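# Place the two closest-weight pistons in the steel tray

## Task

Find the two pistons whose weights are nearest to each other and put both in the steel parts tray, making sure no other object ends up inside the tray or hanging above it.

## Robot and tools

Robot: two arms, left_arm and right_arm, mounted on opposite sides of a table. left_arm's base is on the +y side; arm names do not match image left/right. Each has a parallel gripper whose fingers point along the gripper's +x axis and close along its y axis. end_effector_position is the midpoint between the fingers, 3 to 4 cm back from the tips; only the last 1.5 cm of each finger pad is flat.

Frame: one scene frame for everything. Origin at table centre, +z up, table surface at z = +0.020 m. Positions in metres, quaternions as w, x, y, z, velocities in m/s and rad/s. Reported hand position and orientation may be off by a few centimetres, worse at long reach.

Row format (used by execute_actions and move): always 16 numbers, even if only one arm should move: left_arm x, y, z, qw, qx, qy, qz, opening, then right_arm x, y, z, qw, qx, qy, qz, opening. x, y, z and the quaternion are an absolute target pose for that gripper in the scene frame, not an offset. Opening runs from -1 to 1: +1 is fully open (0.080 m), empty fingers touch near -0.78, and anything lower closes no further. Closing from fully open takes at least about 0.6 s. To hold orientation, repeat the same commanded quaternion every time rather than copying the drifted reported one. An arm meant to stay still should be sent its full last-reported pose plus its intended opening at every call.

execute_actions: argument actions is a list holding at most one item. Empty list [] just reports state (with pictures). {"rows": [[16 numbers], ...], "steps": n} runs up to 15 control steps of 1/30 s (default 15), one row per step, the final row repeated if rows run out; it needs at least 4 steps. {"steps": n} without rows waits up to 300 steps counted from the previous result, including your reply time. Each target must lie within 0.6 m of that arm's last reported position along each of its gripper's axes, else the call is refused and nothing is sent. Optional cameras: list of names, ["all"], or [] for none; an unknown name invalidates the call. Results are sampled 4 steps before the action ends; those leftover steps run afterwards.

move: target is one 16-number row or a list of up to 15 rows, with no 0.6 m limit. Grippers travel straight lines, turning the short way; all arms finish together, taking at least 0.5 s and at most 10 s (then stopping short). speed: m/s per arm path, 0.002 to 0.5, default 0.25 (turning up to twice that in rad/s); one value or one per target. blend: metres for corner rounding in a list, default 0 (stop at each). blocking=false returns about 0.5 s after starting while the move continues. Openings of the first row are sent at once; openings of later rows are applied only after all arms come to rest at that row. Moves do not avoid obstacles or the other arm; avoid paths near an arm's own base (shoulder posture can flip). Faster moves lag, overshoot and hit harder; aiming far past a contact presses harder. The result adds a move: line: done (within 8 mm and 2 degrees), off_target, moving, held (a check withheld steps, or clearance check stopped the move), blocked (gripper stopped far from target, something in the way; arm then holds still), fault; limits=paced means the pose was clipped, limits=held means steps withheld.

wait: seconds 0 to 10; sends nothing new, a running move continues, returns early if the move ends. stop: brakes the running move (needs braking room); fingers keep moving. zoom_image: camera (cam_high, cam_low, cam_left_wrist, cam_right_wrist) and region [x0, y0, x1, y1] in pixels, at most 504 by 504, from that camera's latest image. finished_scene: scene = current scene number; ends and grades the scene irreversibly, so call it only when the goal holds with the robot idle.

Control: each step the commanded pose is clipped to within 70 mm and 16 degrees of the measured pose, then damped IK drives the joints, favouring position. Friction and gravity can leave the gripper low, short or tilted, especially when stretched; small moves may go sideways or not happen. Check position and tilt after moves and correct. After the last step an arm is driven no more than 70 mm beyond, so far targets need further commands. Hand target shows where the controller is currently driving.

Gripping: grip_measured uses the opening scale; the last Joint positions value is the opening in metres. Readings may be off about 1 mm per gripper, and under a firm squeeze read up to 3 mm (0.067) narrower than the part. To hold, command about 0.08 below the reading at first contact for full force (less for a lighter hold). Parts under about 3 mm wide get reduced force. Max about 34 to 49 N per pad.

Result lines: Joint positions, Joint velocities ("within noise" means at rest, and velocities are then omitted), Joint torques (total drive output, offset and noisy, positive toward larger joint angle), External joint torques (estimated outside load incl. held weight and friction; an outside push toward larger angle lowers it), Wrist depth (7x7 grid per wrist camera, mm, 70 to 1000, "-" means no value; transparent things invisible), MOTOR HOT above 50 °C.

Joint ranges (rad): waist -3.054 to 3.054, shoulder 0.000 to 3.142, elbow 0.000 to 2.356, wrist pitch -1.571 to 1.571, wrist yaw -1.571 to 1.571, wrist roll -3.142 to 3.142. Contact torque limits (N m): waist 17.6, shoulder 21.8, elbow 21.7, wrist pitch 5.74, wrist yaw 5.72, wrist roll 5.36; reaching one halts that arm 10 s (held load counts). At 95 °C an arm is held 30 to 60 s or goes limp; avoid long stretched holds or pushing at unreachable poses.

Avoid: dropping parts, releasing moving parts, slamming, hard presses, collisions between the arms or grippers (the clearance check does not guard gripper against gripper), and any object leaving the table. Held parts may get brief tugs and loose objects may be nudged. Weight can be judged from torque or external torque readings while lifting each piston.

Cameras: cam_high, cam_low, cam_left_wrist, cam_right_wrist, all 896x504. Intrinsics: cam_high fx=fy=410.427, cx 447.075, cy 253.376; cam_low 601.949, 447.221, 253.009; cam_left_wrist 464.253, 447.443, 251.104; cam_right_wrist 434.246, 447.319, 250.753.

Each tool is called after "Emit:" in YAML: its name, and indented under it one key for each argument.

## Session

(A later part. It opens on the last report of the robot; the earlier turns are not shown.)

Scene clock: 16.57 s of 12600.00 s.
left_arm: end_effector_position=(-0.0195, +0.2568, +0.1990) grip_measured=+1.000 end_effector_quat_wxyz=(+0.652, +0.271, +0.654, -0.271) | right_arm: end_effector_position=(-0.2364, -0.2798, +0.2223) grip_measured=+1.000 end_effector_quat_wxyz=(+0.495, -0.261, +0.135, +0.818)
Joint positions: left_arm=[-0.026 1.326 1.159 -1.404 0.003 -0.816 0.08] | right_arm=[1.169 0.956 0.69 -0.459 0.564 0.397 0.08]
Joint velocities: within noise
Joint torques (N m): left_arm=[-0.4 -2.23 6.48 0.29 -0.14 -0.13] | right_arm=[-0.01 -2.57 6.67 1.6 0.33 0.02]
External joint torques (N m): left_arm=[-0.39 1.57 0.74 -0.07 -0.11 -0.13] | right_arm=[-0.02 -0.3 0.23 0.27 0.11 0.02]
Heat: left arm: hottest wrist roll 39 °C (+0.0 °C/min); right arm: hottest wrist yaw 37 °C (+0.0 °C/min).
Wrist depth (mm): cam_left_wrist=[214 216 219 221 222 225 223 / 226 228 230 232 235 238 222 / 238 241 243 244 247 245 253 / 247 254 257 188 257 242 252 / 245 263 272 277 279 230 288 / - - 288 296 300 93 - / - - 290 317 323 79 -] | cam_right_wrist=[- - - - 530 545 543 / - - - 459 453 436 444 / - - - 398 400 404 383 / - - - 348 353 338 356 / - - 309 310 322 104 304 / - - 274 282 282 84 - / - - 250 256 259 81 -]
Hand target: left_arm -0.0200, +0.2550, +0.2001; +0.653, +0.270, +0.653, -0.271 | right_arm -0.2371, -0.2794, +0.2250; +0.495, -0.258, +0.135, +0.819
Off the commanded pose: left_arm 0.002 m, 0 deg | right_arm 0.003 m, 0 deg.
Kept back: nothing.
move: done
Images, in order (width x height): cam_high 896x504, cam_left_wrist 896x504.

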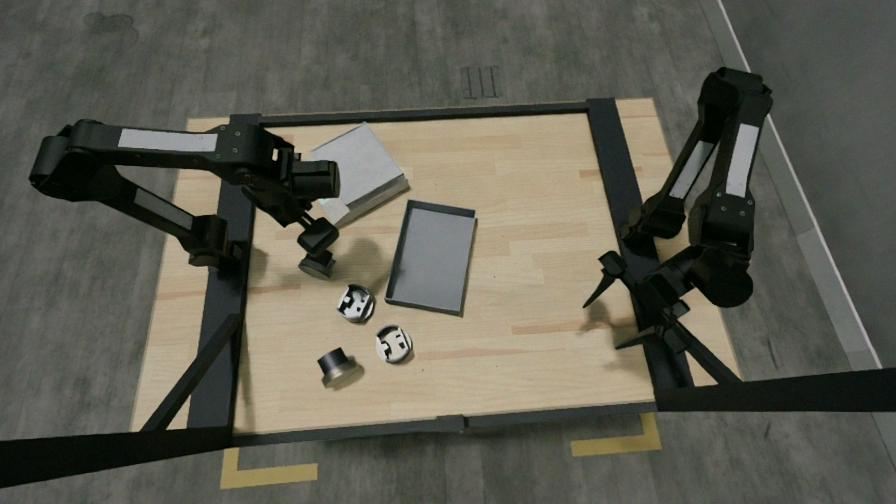

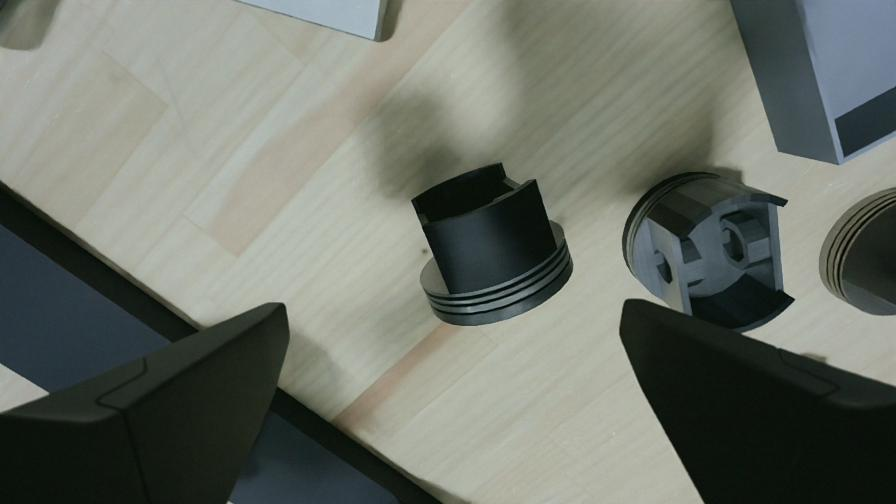

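Emit:
move:
  target: [-0.0318, 0.2535, 0.13, 0.683, 0.183, 0.683, -0.183, 0.9, -0.2371, -0.2794, 0.2251, 0.495, -0.258, 0.135, 0.819, 1]
  speed: 0.3
  cameras: ["cam_left_wrist"]

Scene clock: 17.83 s of 12600.00 s.
left_arm: end_effector_position=(-0.0316, +0.2509, +0.1339) grip_measured=+0.903 end_effector_quat_wxyz=(+0.683, +0.178, +0.683, -0.189) | right_arm: end_effector_position=(-0.2364, -0.2798, +0.2223) grip_measured=+1.000 end_effector_quat_wxyz=(+0.495, -0.261, +0.135, +0.818)
Joint positions: left_arm=[-0.082 1.354 0.921 -1.123 0.003 -1.134 0.076] | right_arm=[1.169 0.956 0.69 -0.459 0.564 0.397 0.08]
Joint velocities: within noise
Joint torques (N m): left_arm=[-0.41 -2.44 4.23 0.46 -0.15 -0.13] | right_arm=[0.04 -2.67 6.88 1.58 0.31 0]
External joint torques (N m): left_arm=[-0.38 1.58 -1.43 0.12 -0.12 -0.13] | right_arm=[0.05 -0.44 0.48 0.26 0.08 -0.01]
Heat: left arm: hottest wrist roll 39 °C (+0.0 °C/min); right arm: hottest elbow 37 °C (+6.7 °C/min).
Wrist depth (mm): cam_left_wrist=[157 158 160 162 164 166 165 / 166 167 168 171 173 174 172 / 173 175 177 178 183 185 183 / 184 185 186 167 192 195 193 / 193 193 197 122 140 153 207 / - - 210 131 218 89 - / - 84 228 231 235 80 -] | cam_right_wrist=[- - - - 523 543 549 / - - - 458 447 441 445 / - - - 392 398 400 384 / - - - 348 351 341 352 / - - 309 310 318 104 303 / - - 273 281 282 84 - / - - 251 256 258 81 -]
Hand target: left_arm -0.0318, +0.2535, +0.1301; +0.683, +0.183, +0.683, -0.183 | right_arm -0.2371, -0.2794, +0.2250; +0.495, -0.258, +0.135, +0.819
Off the commanded pose: left_arm 0.005 m, 1 deg | right_arm 0.003 m, 0 deg.
Kept back: nothing.
move: done
Images, in order (width x height): cam_left_wrist 896x504.

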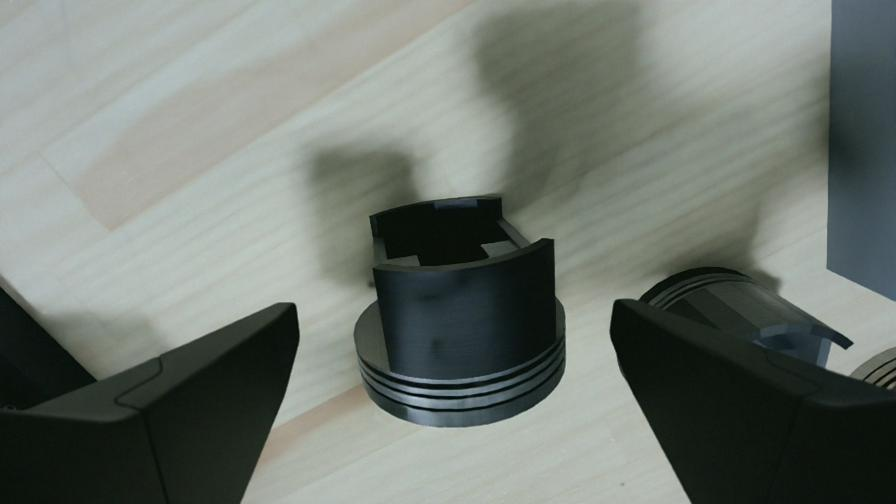

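Emit:
move:
  target: [-0.036, 0.258, 0.079, 0.6903, 0.153, 0.6903, -0.153, 0.9, -0.2371, -0.2794, 0.2251, 0.495, -0.258, 0.135, 0.819, 1]
  speed: 0.12
  cameras: ["cam_left_wrist"]

Scene clock: 19.23 s of 12600.00 s.
left_arm: end_effector_position=(-0.0359, +0.2547, +0.0827) grip_measured=+0.903 end_effector_quat_wxyz=(+0.690, +0.148, +0.691, -0.159) | right_arm: end_effector_position=(-0.2364, -0.2798, +0.2223) grip_measured=+1.000 end_effector_quat_wxyz=(+0.495, -0.261, +0.135, +0.818)
Joint positions: left_arm=[-0.104 1.406 0.749 -0.898 0.003 -1.243 0.076] | right_arm=[1.169 0.956 0.69 -0.459 0.564 0.397 0.08]
Joint velocities: within noise
Joint torques (N m): left_arm=[-0.41 -2.48 3.86 0.46 -0.15 -0.15] | right_arm=[0.15 -2.67 6.63 1.55 0.28 0.05]
External joint torques (N m): left_arm=[-0.42 1.6 -1.5 0.1 -0.1 -0.15] | right_arm=[0.14 -0.42 0.19 0.21 0.05 0.05]
Heat: left arm: hottest wrist roll 39 °C (+0.0 °C/min); right arm: hottest elbow 37 °C (+6.2 °C/min).
Wrist depth (mm): cam_left_wrist=[111 112 114 115 116 118 119 / 117 118 118 121 123 124 126 / 123 125 126 128 130 131 133 / 129 132 133 131 136 139 142 / 139 138 138 135 99 144 150 / - - 90 - - 89 - / - 84 158 73 79 80 -] | cam_right_wrist=[- - - - 530 538 549 / - - - 456 449 439 454 / - - - 393 400 400 385 / - - - 348 350 339 356 / - - 308 312 318 104 305 / - - 273 281 283 85 - / - - 250 255 258 81 -]
Hand target: left_arm -0.0359, +0.2580, +0.0791; +0.690, +0.153, +0.690, -0.153 | right_arm -0.2371, -0.2794, +0.2250; +0.495, -0.258, +0.135, +0.819
Off the commanded pose: left_arm 0.005 m, 1 deg | right_arm 0.003 m, 0 deg.
Kept back: nothing.
move: done
Images, in order (width x height): cam_left_wrist 896x504.

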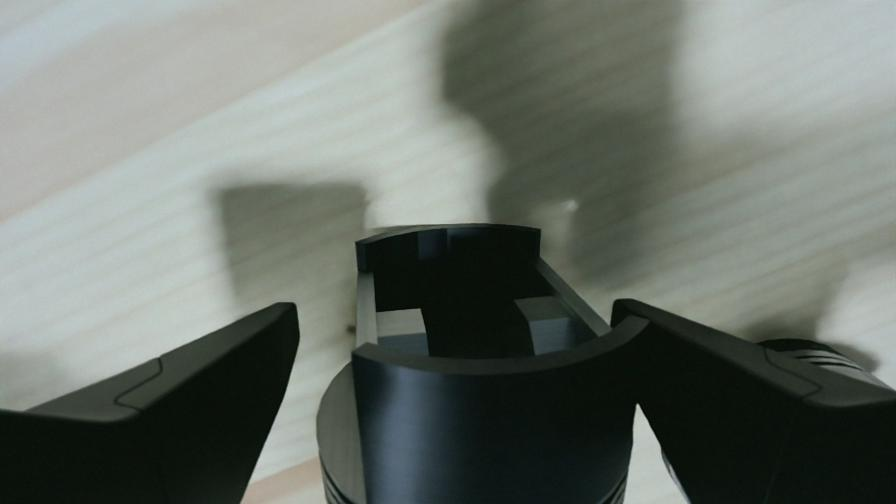

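Emit:
move:
  target: [-0.036, 0.258, 0.079, 0.6903, 0.153, 0.6903, -0.153, 0.13, -0.2371, -0.2794, 0.2251, 0.495, -0.258, 0.135, 0.819, 1]
  speed: 0.12
  cameras: ["cam_left_wrist"]

Scene clock: 30.47 s of 12600.00 s.
left_arm: end_effector_position=(-0.0358, +0.2545, +0.0826) grip_measured=+0.308 end_effector_quat_wxyz=(+0.690, +0.147, +0.690, -0.159) | right_arm: end_effector_position=(-0.2364, -0.2798, +0.2223) grip_measured=+1.000 end_effector_quat_wxyz=(+0.495, -0.261, +0.135, +0.818)
Joint positions: left_arm=[-0.104 1.406 0.749 -0.897 0.002 -1.244 0.049] | right_arm=[1.169 0.956 0.69 -0.459 0.564 0.397 0.08]
Joint velocities: within noise
Joint torques (N m): left_arm=[-0.39 -2.41 3.89 0.43 -0.11 -0.12] | right_arm=[0.02 -2.57 6.68 1.57 0.31 0.06]
External joint torques (N m): left_arm=[-0.37 1.64 -1.41 0.1 -0.07 -0.12] | right_arm=[0.04 -0.36 0.27 0.24 0.08 0.05]
Heat: left arm: hottest wrist roll 39 °C (+0.0 °C/min); right arm: hottest elbow 38 °C (+5.9 °C/min).
Wrist depth (mm): cam_left_wrist=[111 112 114 115 117 118 120 / 117 119 119 121 123 124 126 / 123 125 127 128 130 132 133 / 129 132 133 132 136 139 142 / 139 139 105 136 97 148 150 / - - 72 - 77 - 137 / - - 76 72 - - -] | cam_right_wrist=[- - - - 530 541 539 / - - - 460 446 438 448 / - - - 394 400 401 384 / - - - 347 351 340 355 / - - 306 311 321 104 304 / - - 273 283 284 84 - / - - 251 257 257 81 -]
Hand target: left_arm -0.0359, +0.2580, +0.0791; +0.690, +0.153, +0.690, -0.153 | right_arm -0.2371, -0.2794, +0.2250; +0.495, -0.258, +0.135, +0.819
Off the commanded pose: left_arm 0.005 m, 1 deg | right_arm 0.003 m, 0 deg.
Kept back: nothing.
move: done
Images, in order (width x height): cam_left_wrist 896x504.

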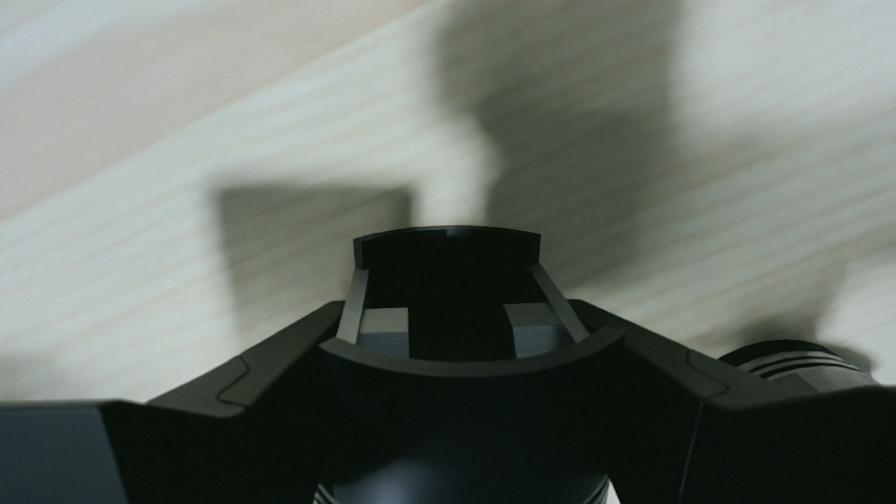

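Emit:
move:
  target:
    - [-0.03, 0.252, 0.17, 0.66, 0.254, 0.66, -0.254, 0.13, -0.2371, -0.2794, 0.2251, 0.495, -0.258, 0.135, 0.819, 1]
    - [0.198, 0.155, 0.185, 0.5792, 0.4056, 0.5792, -0.4056, 0.13, -0.2371, -0.2794, 0.2251, 0.495, -0.258, 0.135, 0.819, 1]
    - [0.198, 0.153, 0.154, 0.5792, 0.4056, 0.5792, -0.4056, 0.13, -0.2371, -0.2794, 0.2251, 0.495, -0.258, 0.135, 0.819, 1]
    - [0.198, 0.153, 0.143, 0.5792, 0.4056, 0.5792, -0.4056, 0.13, -0.2371, -0.2794, 0.2251, 0.495, -0.258, 0.135, 0.819, 1]
  speed: [0.25,0.4,0.12,0.05]
  blend: [0.02,0.02,0.005,0]
  cameras: ["cam_left_wrist","cam_high","cam_low"]

Emit:
zoom_image:
  camera: "cam_high"
  region: [295, 165, 355, 215]

Scene clock: 32.90 s of 12600.00 s.
left_arm: end_effector_position=(+0.2000, +0.1529, +0.1482) grip_measured=+0.308 end_effector_quat_wxyz=(+0.585, +0.403, +0.576, -0.404) | right_arm: end_effector_position=(-0.2364, -0.2798, +0.2223) grip_measured=+1.000 end_effector_quat_wxyz=(+0.495, -0.261, +0.135, +0.818)
Joint positions: left_arm=[0.603 1.971 1.653 -1.242 -0.002 0.242 0.049] | right_arm=[1.169 0.956 0.69 -0.459 0.564 0.397 0.08]
Joint velocities: within noise
Joint torques (N m): left_arm=[-0.36 -6.89 4.32 0.74 0.11 0.15] | right_arm=[0.07 -2.56 6.66 1.61 0.3 0]
External joint torques (N m): left_arm=[-0.36 1.97 -1.46 0.37 0.1 0.15] | right_arm=[0.06 -0.34 0.22 0.27 0.08 0]
Heat: left arm: hottest wrist roll 39 °C (+0.0 °C/min); right arm: hottest elbow 38 °C (+5.5 °C/min).
Wrist depth (mm): cam_left_wrist=[164 168 169 170 171 121 170 / 173 140 122 122 123 124 174 / 179 125 126 128 130 131 198 / 195 131 133 131 136 137 211 / 206 140 105 136 95 146 224 / - - 72 - 77 - 236 / - - 77 72 - - -] | cam_right_wrist=[- - - - 526 540 542 / - - - 459 449 438 459 / - - - 395 399 406 384 / - - - 350 350 340 352 / - - 307 311 319 104 306 / - - 272 280 283 85 - / - - 250 258 258 81 -]
Hand target: left_arm +0.1979, +0.1530, +0.1431; +0.579, +0.406, +0.579, -0.406 | right_arm -0.2371, -0.2794, +0.2250; +0.495, -0.258, +0.135, +0.819
Off the commanded pose: left_arm 0.006 m, 1 deg | right_arm 0.003 m, 0 deg.
Kept back: nothing.
move: done; blend cut to 0.0155 m at target 2
Images, in order (width x height): cam_high 896x504, cam_low 896x504, cam_left_wrist 896x504.

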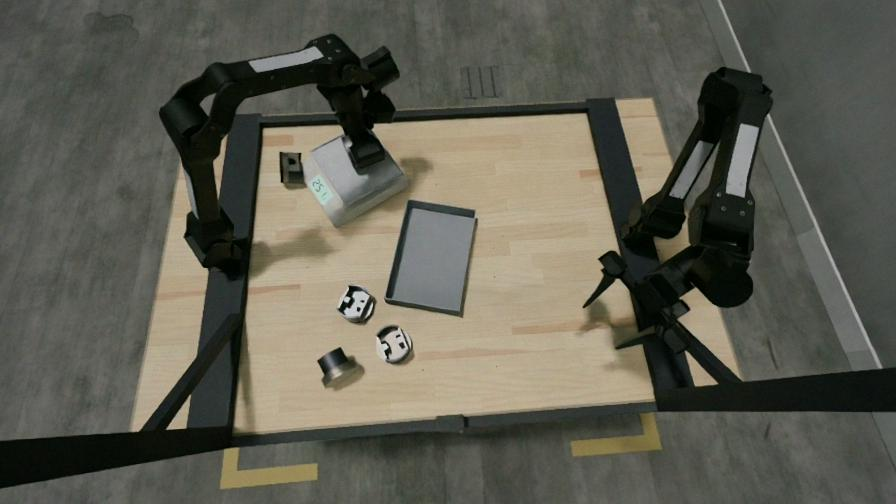

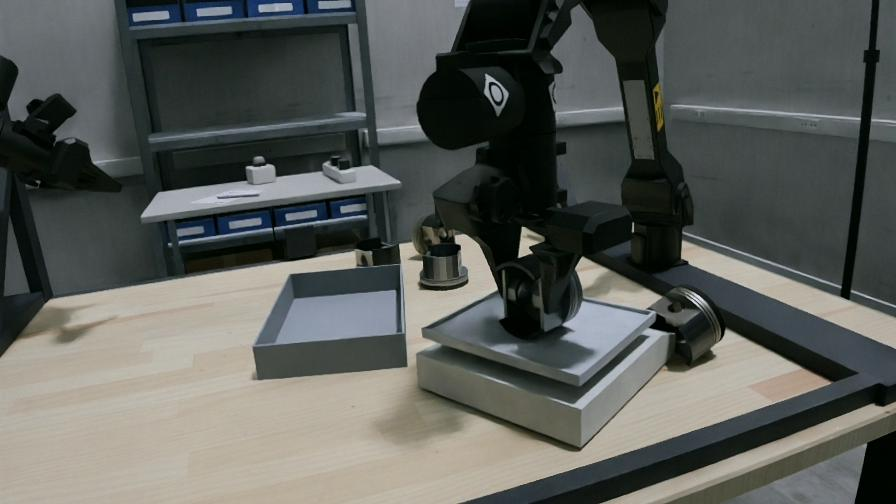

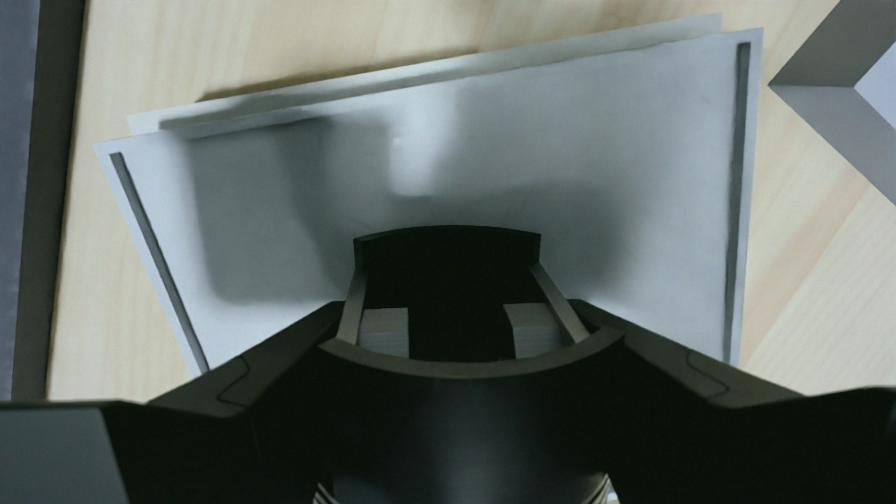

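Scaled by 8.400.

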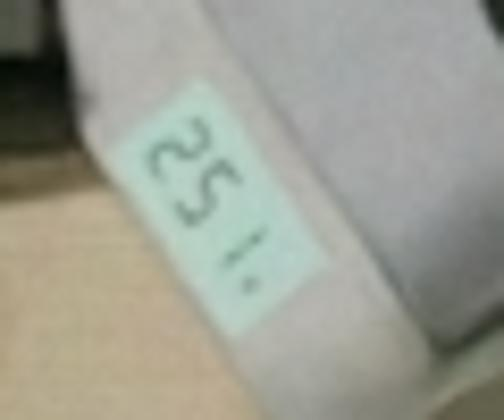

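Emit:
move:
  target: [0.198, 0.153, 0.145, 0.5792, 0.4056, 0.5792, -0.4056, 0.75, -0.2371, -0.2794, 0.2251, 0.495, -0.258, 0.135, 0.819, 1]
  speed: 0.04
  cameras: ["cam_high","cam_left_wrist","cam_low"]

Emit:
zoom_image:
  camera: "cam_high"
  region: [295, 165, 355, 215]

Emit:
zoom_image:
  camera: "cam_low"
  region: [600, 260, 760, 400]

Scene clock: 33.83 s of 12600.00 s.
left_arm: end_effector_position=(+0.1999, +0.1531, +0.1481) grip_measured=+0.747 end_effector_quat_wxyz=(+0.585, +0.403, +0.577, -0.404) | right_arm: end_effector_position=(-0.2364, -0.2798, +0.2223) grip_measured=+1.000 end_effector_quat_wxyz=(+0.495, -0.261, +0.135, +0.818)
Joint positions: left_arm=[0.603 1.971 1.653 -1.242 -0.002 0.242 0.069] | right_arm=[1.169 0.956 0.69 -0.459 0.564 0.397 0.08]
Joint velocities: within noise
Joint torques (N m): left_arm=[-0.36 -6.94 5.16 0.3 0.1 0.14] | right_arm=[0.08 -2.47 6.67 1.6 0.31 0.05]
External joint torques (N m): left_arm=[-0.36 1.86 -0.6 -0.06 0.1 0.14] | right_arm=[0.07 -0.21 0.23 0.26 0.09 0.05]
Heat: left arm: hottest wrist roll 39 °C (+0.0 °C/min); right arm: hottest elbow 38 °C (+5.3 °C/min).
Wrist depth (mm): cam_left_wrist=[164 168 169 170 170 120 171 / 173 140 122 122 123 123 174 / 179 125 126 128 130 131 198 / 195 131 133 131 135 137 210 / 205 137 100 134 97 144 224 / - - 83 - - 83 234 / - - 84 73 - 80 -] | cam_right_wrist=[- - - - 526 539 541 / - - - 454 448 436 459 / - - - 395 403 401 383 / - - - 349 350 340 358 / - - 308 312 318 104 305 / - - 273 282 284 84 - / - - 251 256 258 81 -]
Hand target: left_arm +0.1980, +0.1530, +0.1450; +0.579, +0.406, +0.579, -0.406 | right_arm -0.2371, -0.2794, +0.2250; +0.495, -0.258, +0.135, +0.819
Off the commanded pose: left_arm 0.004 m, 1 deg | right_arm 0.003 m, 0 deg.
Kept back: nothing.
move: done
Images, in order (width x height): cam_high 896x504, cam_low 896x504, cam_left_wrist 896x504.

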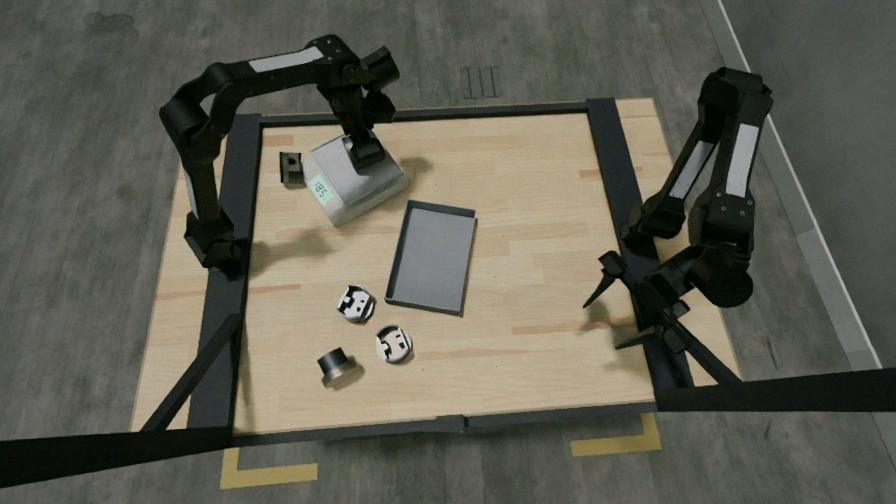

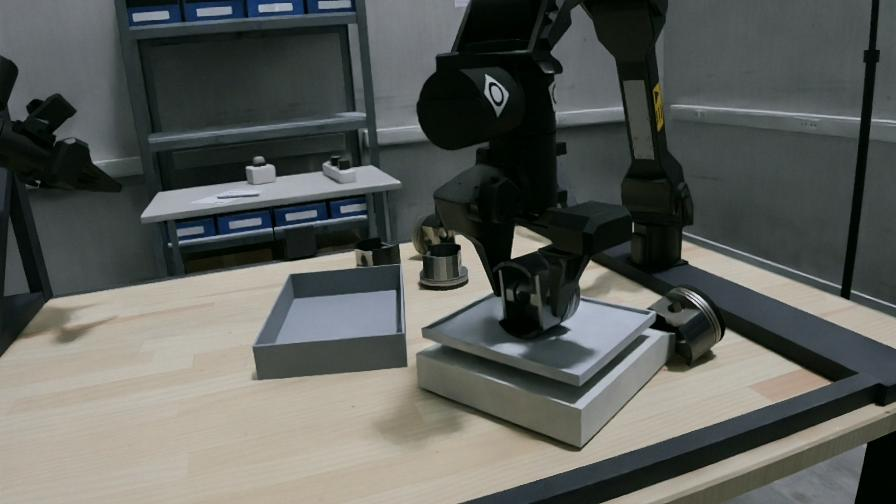

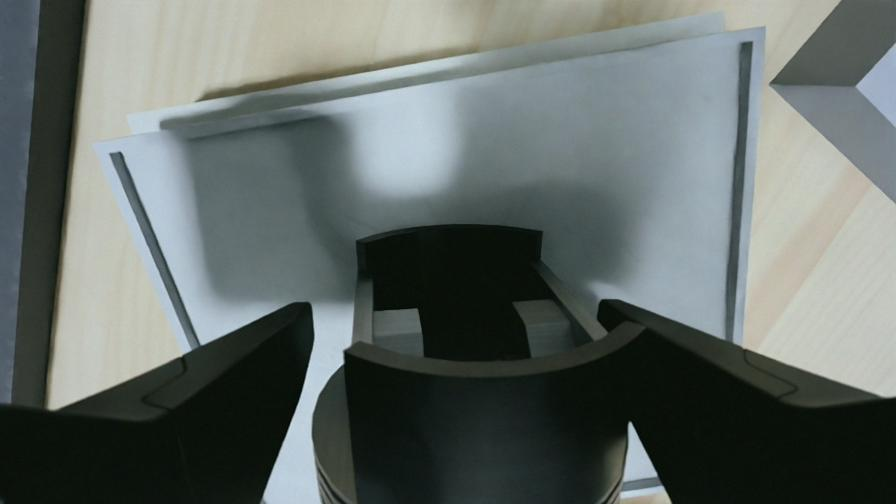

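Scaled by 8.400.

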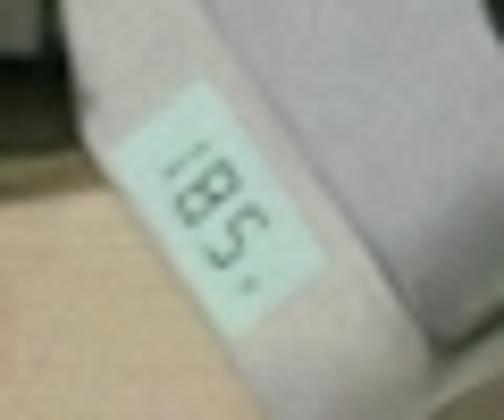

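Scaled by 3.150.

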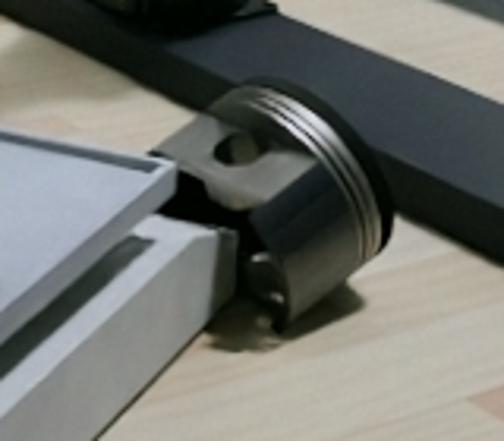

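Emit:
move:
  target: [0.199, 0.153, 0.145, 0.5792, 0.4056, 0.5792, -0.4056, 0.13, -0.2371, -0.2794, 0.2251, 0.495, -0.258, 0.135, 0.819, 1]
  cameras: ["cam_left_wrist"]

Emit:
move:
  target:
    - [0.198, 0.16, 0.185, 0.5792, 0.4056, 0.5792, -0.4056, 0.13, -0.2371, -0.2794, 0.2251, 0.495, -0.258, 0.135, 0.819, 1]
    - [0.0, 0.245, 0.17, 0.5792, 0.4056, 0.5792, -0.4056, 0.13, -0.2371, -0.2794, 0.2251, 0.495, -0.258, 0.135, 0.819, 1]
    - [0.0, 0.253, 0.095, 0.5792, 0.4056, 0.5792, -0.4056, 0.13, -0.2371, -0.2794, 0.2251, 0.495, -0.258, 0.135, 0.819, 1]
    - [0.0, 0.253, 0.079, 0.5792, 0.4056, 0.5792, -0.4056, 0.13, -0.2371, -0.2794, 0.2251, 0.495, -0.258, 0.135, 0.819, 1]
  speed: [0.2,0.35,0.2,0.06]
  blend: [0.02,0.02,0.005,0]
  cameras: ["cam_left_wrist","cam_high"]

Emit:
zoom_image:
  camera: "cam_high"
  region: [270, 140, 370, 230]

Scene clock: 34.77 s of 12600.00 s.
left_arm: end_effector_position=(+0.1996, +0.1531, +0.1481) grip_measured=+0.302 end_effector_quat_wxyz=(+0.584, +0.403, +0.577, -0.405) | right_arm: end_effector_position=(-0.2364, -0.2798, +0.2223) grip_measured=+1.000 end_effector_quat_wxyz=(+0.495, -0.261, +0.135, +0.818)
Joint positions: left_arm=[0.603 1.971 1.653 -1.243 -0.001 0.244 0.049] | right_arm=[1.169 0.956 0.69 -0.459 0.564 0.397 0.08]
Joint velocities: within noise
Joint torques (N m): left_arm=[-0.13 -6.69 5.51 0.29 0.08 0.15] | right_arm=[-0.17 -2.53 6.62 1.57 0.3 0.03]
External joint torques (N m): left_arm=[-0.13 2.09 -0.24 -0.08 0.07 0.15] | right_arm=[-0.17 -0.3 0.19 0.24 0.08 0.02]
Heat: left arm: hottest wrist roll 39 °C (+0.0 °C/min); right arm: hottest elbow 38 °C (+5.2 °C/min).
Wrist depth (mm): cam_left_wrist=[165 168 169 170 170 120 169 / 174 140 122 122 123 124 175 / 177 125 126 128 130 131 198 / 194 130 133 132 136 137 210 / 206 140 105 135 95 146 224 / 214 - 72 - 77 - 235 / - - 76 72 - - -] | cam_right_wrist=[- - - - 529 536 550 / - - - 460 448 437 458 / - - - 395 401 404 382 / - - - 348 351 338 355 / - - 307 312 318 104 305 / - - 274 280 283 84 - / - - 250 255 259 81 -]
Hand target: left_arm +0.1990, +0.1530, +0.1450; +0.579, +0.406, +0.579, -0.406 | right_arm -0.2371, -0.2794, +0.2250; +0.495, -0.258, +0.135, +0.819
Off the commanded pose: left_arm 0.003 m, 1 deg | right_arm 0.003 m, 0 deg.
Kept back: nothing.
move: done
Images, in order (width x height): cam_left_wrist 896x504.

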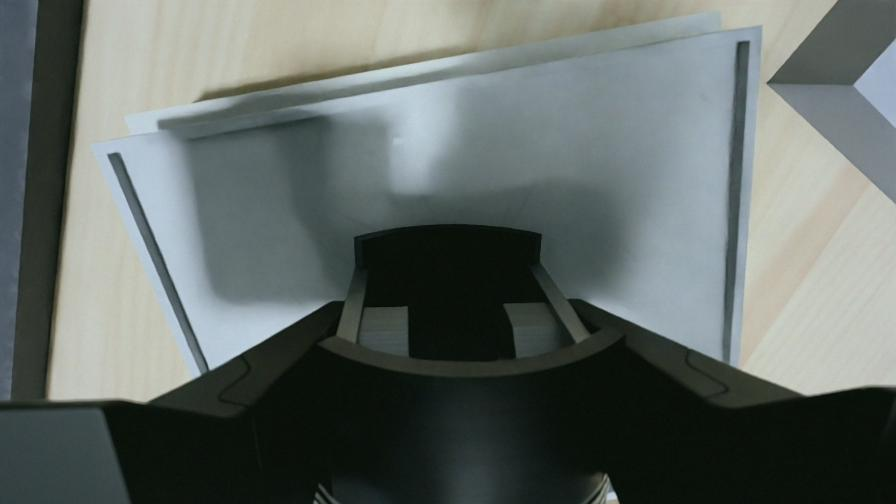

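Scene clock: 36.60 s of 12600.00 s.
left_arm: end_effector_position=(+0.0006, +0.2505, +0.0827) grip_measured=+0.302 end_effector_quat_wxyz=(+0.581, +0.402, +0.577, -0.409) | right_arm: end_effector_position=(-0.2364, -0.2798, +0.2223) grip_measured=+1.000 end_effector_quat_wxyz=(+0.495, -0.261, +0.135, +0.818)
Joint positions: left_arm=[0.069 1.423 0.763 -0.899 0.003 -0.286 0.049] | right_arm=[1.169 0.956 0.69 -0.459 0.564 0.397 0.08]
Joint velocities: within noise
Joint torques (N m): left_arm=[-0.43 -2.55 3.88 0.69 -0.11 -0.12] | right_arm=[0.02 -2.51 6.69 1.54 0.31 0.03]
External joint torques (N m): left_arm=[-0.39 1.67 -1.54 0.29 -0.1 -0.13] | right_arm=[0.01 -0.33 0.34 0.24 0.09 0.03]
Heat: left arm: hottest wrist roll 39 °C (+0.0 °C/min); right arm: hottest elbow 38 °C (+4.9 °C/min).
Wrist depth (mm): cam_left_wrist=[- 84 114 115 117 118 120 / - 90 118 121 123 125 126 / - 125 127 128 130 132 132 / 129 132 133 131 136 139 139 / 139 139 126 136 97 147 150 / - - 72 - 77 - 158 / - - 76 72 - - -] | cam_right_wrist=[- - - - 526 543 544 / - - - 457 449 438 455 / - - - 396 396 401 385 / - - - 349 352 342 355 / - - 308 312 317 104 304 / - - 272 280 282 84 - / - - 250 256 258 81 -]
Hand target: left_arm +0.0000, +0.2531, +0.0791; +0.579, +0.406, +0.579, -0.406 | right_arm -0.2371, -0.2794, +0.2250; +0.495, -0.258, +0.135, +0.819
Off the commanded pose: left_arm 0.004 m, 1 deg | right_arm 0.003 m, 0 deg.
Kept back: nothing.
move: done
Images, in order (width x height): cam_high 896x504, cam_left_wrist 896x504.

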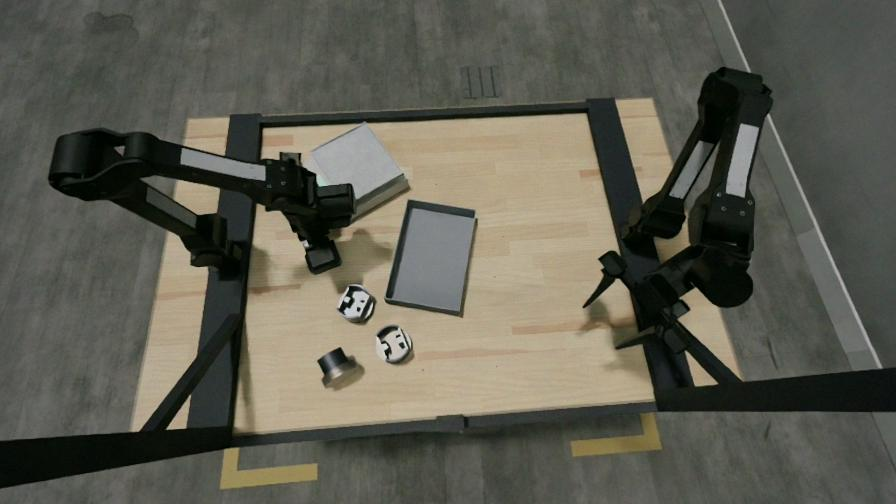

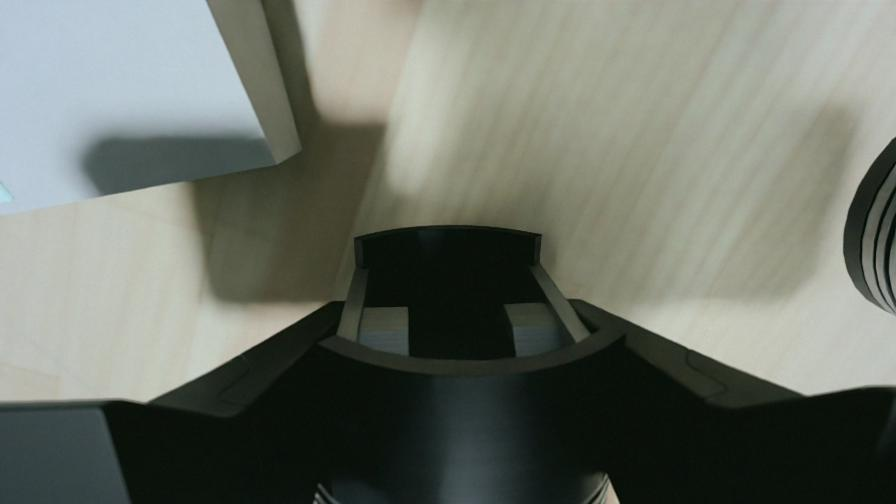

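Scaled by 5.040.

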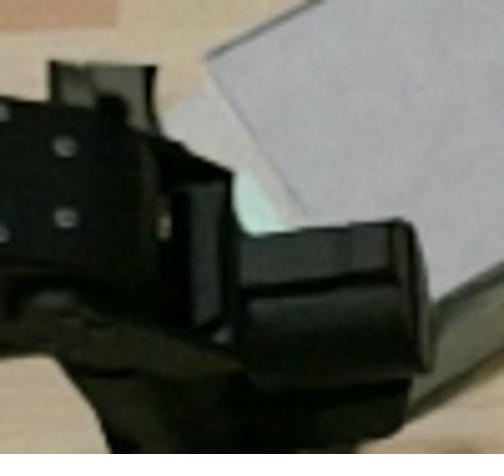

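Emit:
move:
  target:
    - [0.0, 0.253, 0.0805, 0.5792, 0.4056, 0.5792, -0.4056, 0.85, -0.2371, -0.2794, 0.2251, 0.495, -0.258, 0.135, 0.819, 1]
    - [0.0, 0.25, 0.16, 0.5792, 0.4056, 0.5792, -0.4056, 1, -0.2371, -0.2794, 0.2251, 0.495, -0.258, 0.135, 0.819, 1]
    - [-0.12, 0.18, 0.18, 0.5, 0.5, 0.5, -0.5, 1, -0.2371, -0.2794, 0.2251, 0.495, -0.258, 0.135, 0.819, 1]
  speed: [0.05,0.2,0.4]
  blend: [0,0.02,0]
  cameras: ["cam_left_wrist","cam_high"]

Emit:
zoom_image:
  camera: "cam_high"
  region: [270, 140, 370, 230]

Scene clock: 39.83 s of 12600.00 s.
left_arm: end_effector_position=(-0.1188, +0.1818, +0.1804) grip_measured=+1.000 end_effector_quat_wxyz=(+0.501, +0.499, +0.501, -0.500) | right_arm: end_effector_position=(-0.2364, -0.2798, +0.2223) grip_measured=+1.000 end_effector_quat_wxyz=(+0.495, -0.261, +0.135, +0.818)
Joint positions: left_arm=[-0.354 1.681 1.415 -1.303 0.001 -0.361 0.08] | right_arm=[1.169 0.956 0.69 -0.459 0.564 0.397 0.08]
Joint velocities: within noise
Joint torques (N m): left_arm=[-0.24 -4.56 6.48 0.29 -0.06 0.01] | right_arm=[-0.09 -2.46 6.68 1.55 0.32 0.02]
External joint torques (N m): left_arm=[-0.28 2.09 0.7 -0.05 -0.03 0.01] | right_arm=[-0.1 -0.27 0.3 0.23 0.1 0.02]
Heat: left arm: hottest wrist roll 39 °C (+0.0 °C/min); right arm: hottest elbow 38 °C (+4.5 °C/min).
Wrist depth (mm): cam_left_wrist=[196 198 200 199 203 181 187 / 206 208 211 211 215 218 220 / 218 220 222 210 223 230 230 / 225 232 236 216 236 238 178 / 242 241 249 254 256 179 179 / - - 266 271 275 93 - / - - 288 291 296 79 -] | cam_right_wrist=[- - - - 523 537 545 / - - - 458 451 437 461 / - - - 391 398 403 385 / - - - 348 349 340 355 / - - 308 311 319 104 306 / - - 276 281 282 84 - / - - 250 257 258 81 -]
Hand target: left_arm -0.1200, +0.1801, +0.1800; +0.500, +0.500, +0.500, -0.500 | right_arm -0.2371, -0.2794, +0.2250; +0.495, -0.258, +0.135, +0.819
Off the commanded pose: left_arm 0.002 m, 0 deg | right_arm 0.003 m, 0 deg.
Kept back: nothing.
move: done; blend cut to 0 m at target 2
Images, in order (width x height): cam_high 896x504, cam_left_wrist 896x504.

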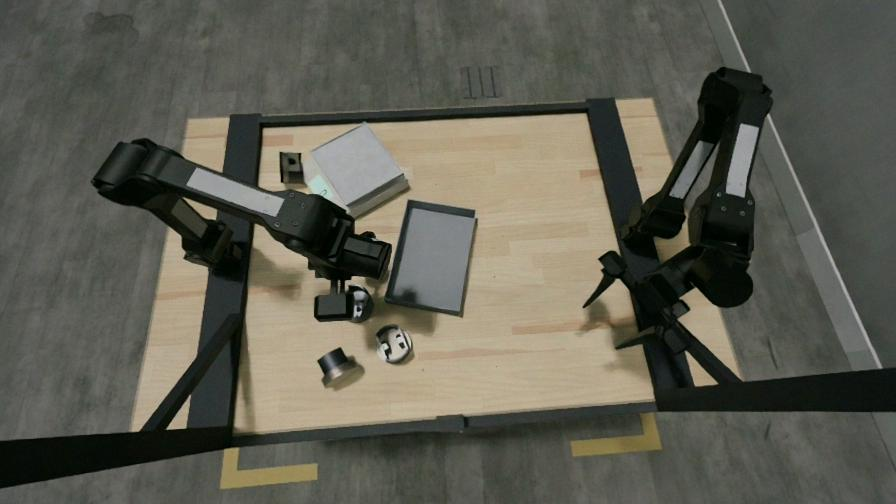

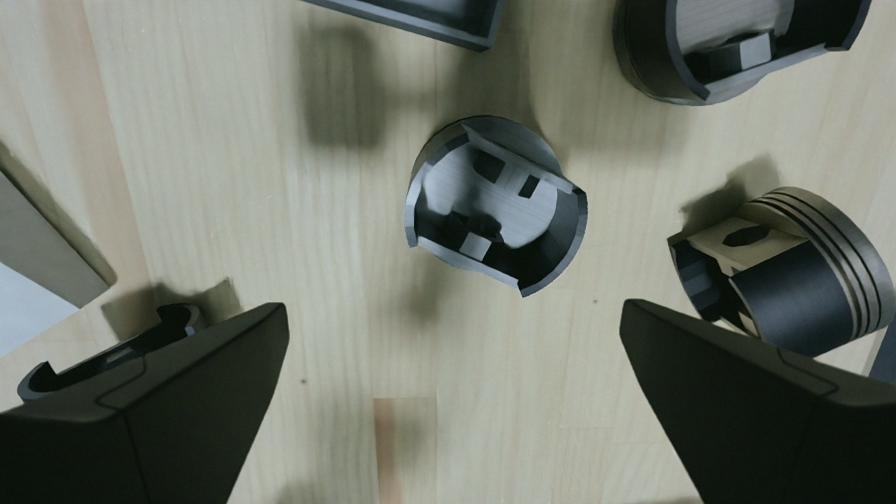

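Scaled by 5.040.

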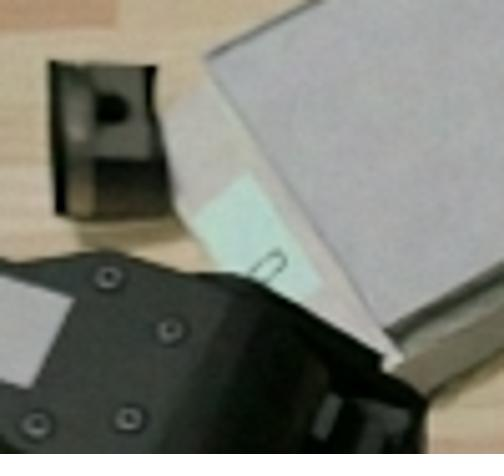

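Emit:
move:
  target: [-0.1355, 0.175, 0.12, 0.689, 0.159, 0.689, -0.159, 1, -0.2371, -0.2794, 0.2251, 0.495, -0.258, 0.135, 0.819, 1]
  speed: 0.5
  cameras: ["cam_left_wrist"]

Scene clock: 41.87 s of 12600.00 s.
left_arm: end_effector_position=(-0.1356, +0.1721, +0.1254) grip_measured=+1.000 end_effector_quat_wxyz=(+0.687, +0.153, +0.690, -0.166) | right_arm: end_effector_position=(-0.2364, -0.2798, +0.2223) grip_measured=+1.000 end_effector_quat_wxyz=(+0.495, -0.261, +0.135, +0.818)
Joint positions: left_arm=[-0.393 1.752 1.277 -1.077 0.001 -1.514 0.08] | right_arm=[1.169 0.956 0.69 -0.459 0.564 0.397 0.08]
Joint velocities: within noise
Joint torques (N m): left_arm=[-0.41 -4.88 4.15 0.46 -0.09 -0.13] | right_arm=[-0.04 -2.55 6.82 1.58 0.34 0.01]
External joint torques (N m): left_arm=[-0.41 2.13 -1.46 0.13 -0.04 -0.13] | right_arm=[-0.03 -0.32 0.47 0.27 0.12 0.01]
Heat: left arm: hottest wrist roll 39 °C (+0.0 °C/min); right arm: hottest elbow 38 °C (+4.3 °C/min).
Wrist depth (mm): cam_left_wrist=[148 149 151 152 151 153 155 / 156 157 158 160 160 161 160 / 164 165 166 155 171 173 176 / 173 175 174 157 181 183 186 / 183 181 170 167 192 92 197 / - - 200 155 206 93 - / - - 214 215 220 79 -] | cam_right_wrist=[- - - - 532 539 520 / - - - 457 449 437 461 / - - - 396 398 399 381 / - - - 349 351 339 354 / - - 310 312 319 104 305 / - - 274 282 283 84 - / - - 251 257 258 81 -]
Hand target: left_arm -0.1355, +0.1751, +0.1201; +0.689, +0.159, +0.689, -0.159 | right_arm -0.2371, -0.2794, +0.2250; +0.495, -0.258, +0.135, +0.819
Off the commanded pose: left_arm 0.006 m, 1 deg | right_arm 0.003 m, 0 deg.
Kept back: nothing.
move: done
Images, in order (width x height): cam_left_wrist 896x504.

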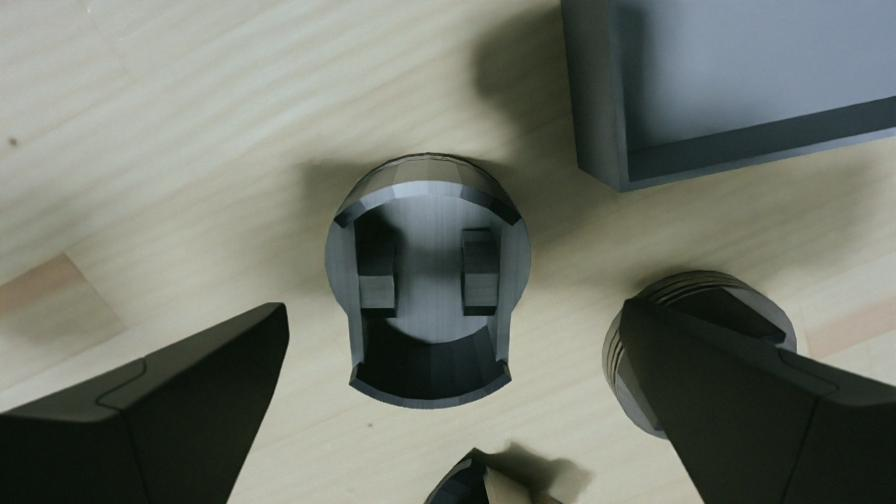

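Emit:
move:
  target:
    - [-0.1327, 0.181, 0.10, 0.689, 0.159, 0.689, -0.159, 0.75, -0.2371, -0.2794, 0.2251, 0.495, -0.258, 0.135, 0.819, 1]
    - [-0.1327, 0.181, 0.082, 0.689, 0.159, 0.689, -0.159, 0.75, -0.2371, -0.2794, 0.2251, 0.495, -0.258, 0.135, 0.819, 1]
  speed: [0.2,0.08]
  cameras: ["cam_left_wrist","cam_low"]

Scene clock: 43.03 s of 12600.00 s.
left_arm: end_effector_position=(-0.1332, +0.1778, +0.0868) grip_measured=+0.753 end_effector_quat_wxyz=(+0.688, +0.153, +0.690, -0.165) | right_arm: end_effector_position=(-0.2364, -0.2798, +0.2223) grip_measured=+1.000 end_effector_quat_wxyz=(+0.495, -0.261, +0.135, +0.818)
Joint positions: left_arm=[-0.393 1.776 1.145 -0.923 0.001 -1.515 0.069] | right_arm=[1.169 0.956 0.69 -0.459 0.564 0.397 0.08]
Joint velocities: within noise
Joint torques (N m): left_arm=[-0.35 -4.86 4 0.44 -0.09 -0.1] | right_arm=[-0.04 -2.51 6.77 1.58 0.3 -0.01]
External joint torques (N m): left_arm=[-0.36 2.1 -1.41 0.09 -0.04 -0.11] | right_arm=[-0.04 -0.29 0.4 0.27 0.08 -0.01]
Heat: left arm: hottest wrist roll 39 °C (+0.0 °C/min); right arm: hottest elbow 38 °C (+4.2 °C/min).
Wrist depth (mm): cam_left_wrist=[114 115 116 117 119 111 119 / 120 121 121 123 125 112 125 / 126 127 129 127 131 106 109 / 132 135 134 119 138 142 144 / 143 141 101 126 104 147 149 / - - 108 134 110 83 - / - - 162 118 167 80 -] | cam_right_wrist=[- - - - 531 506 332 / - - - 459 450 432 458 / - - - 398 399 402 383 / - - - 348 349 340 353 / - - 310 310 316 104 306 / - - 274 280 284 84 - / - - 250 258 258 81 -]
Hand target: left_arm -0.1327, +0.1810, +0.0821; +0.689, +0.159, +0.689, -0.159 | right_arm -0.2371, -0.2794, +0.2250; +0.495, -0.258, +0.135, +0.819
Off the commanded pose: left_arm 0.006 m, 1 deg | right_arm 0.003 m, 0 deg.
Kept back: nothing.
move: done
Images, in order (width x height): cam_low 896x504, cam_left_wrist 896x504.

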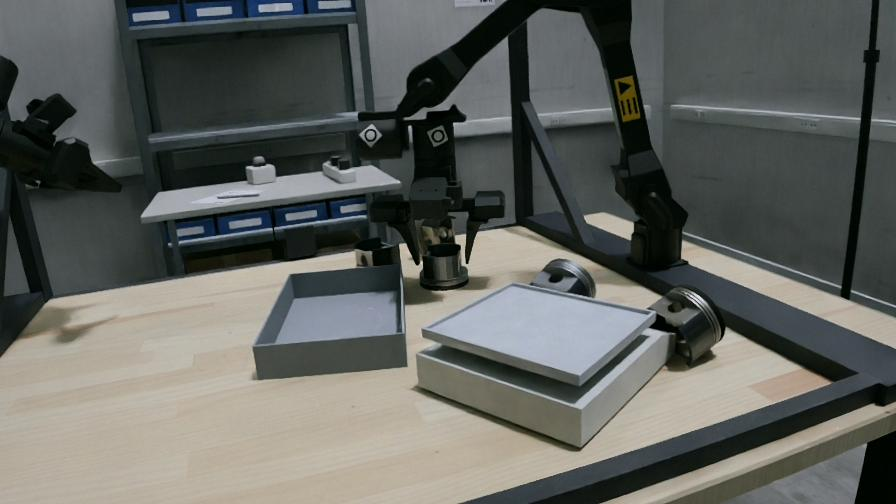

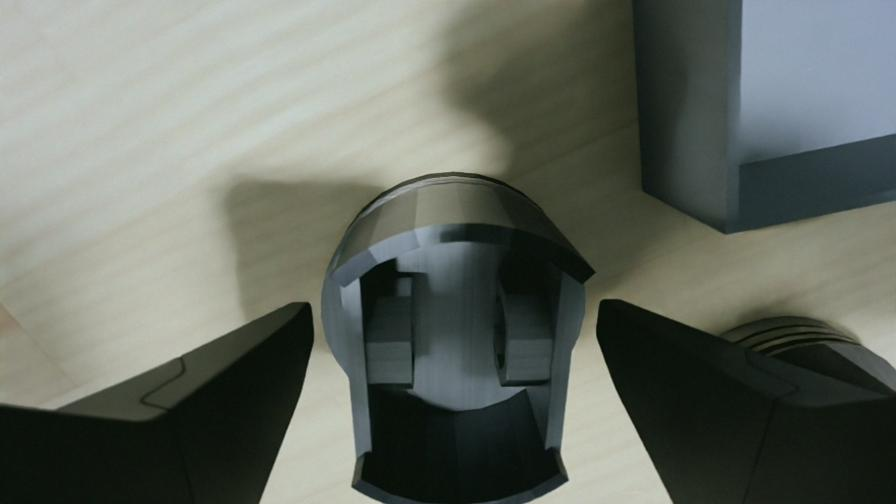

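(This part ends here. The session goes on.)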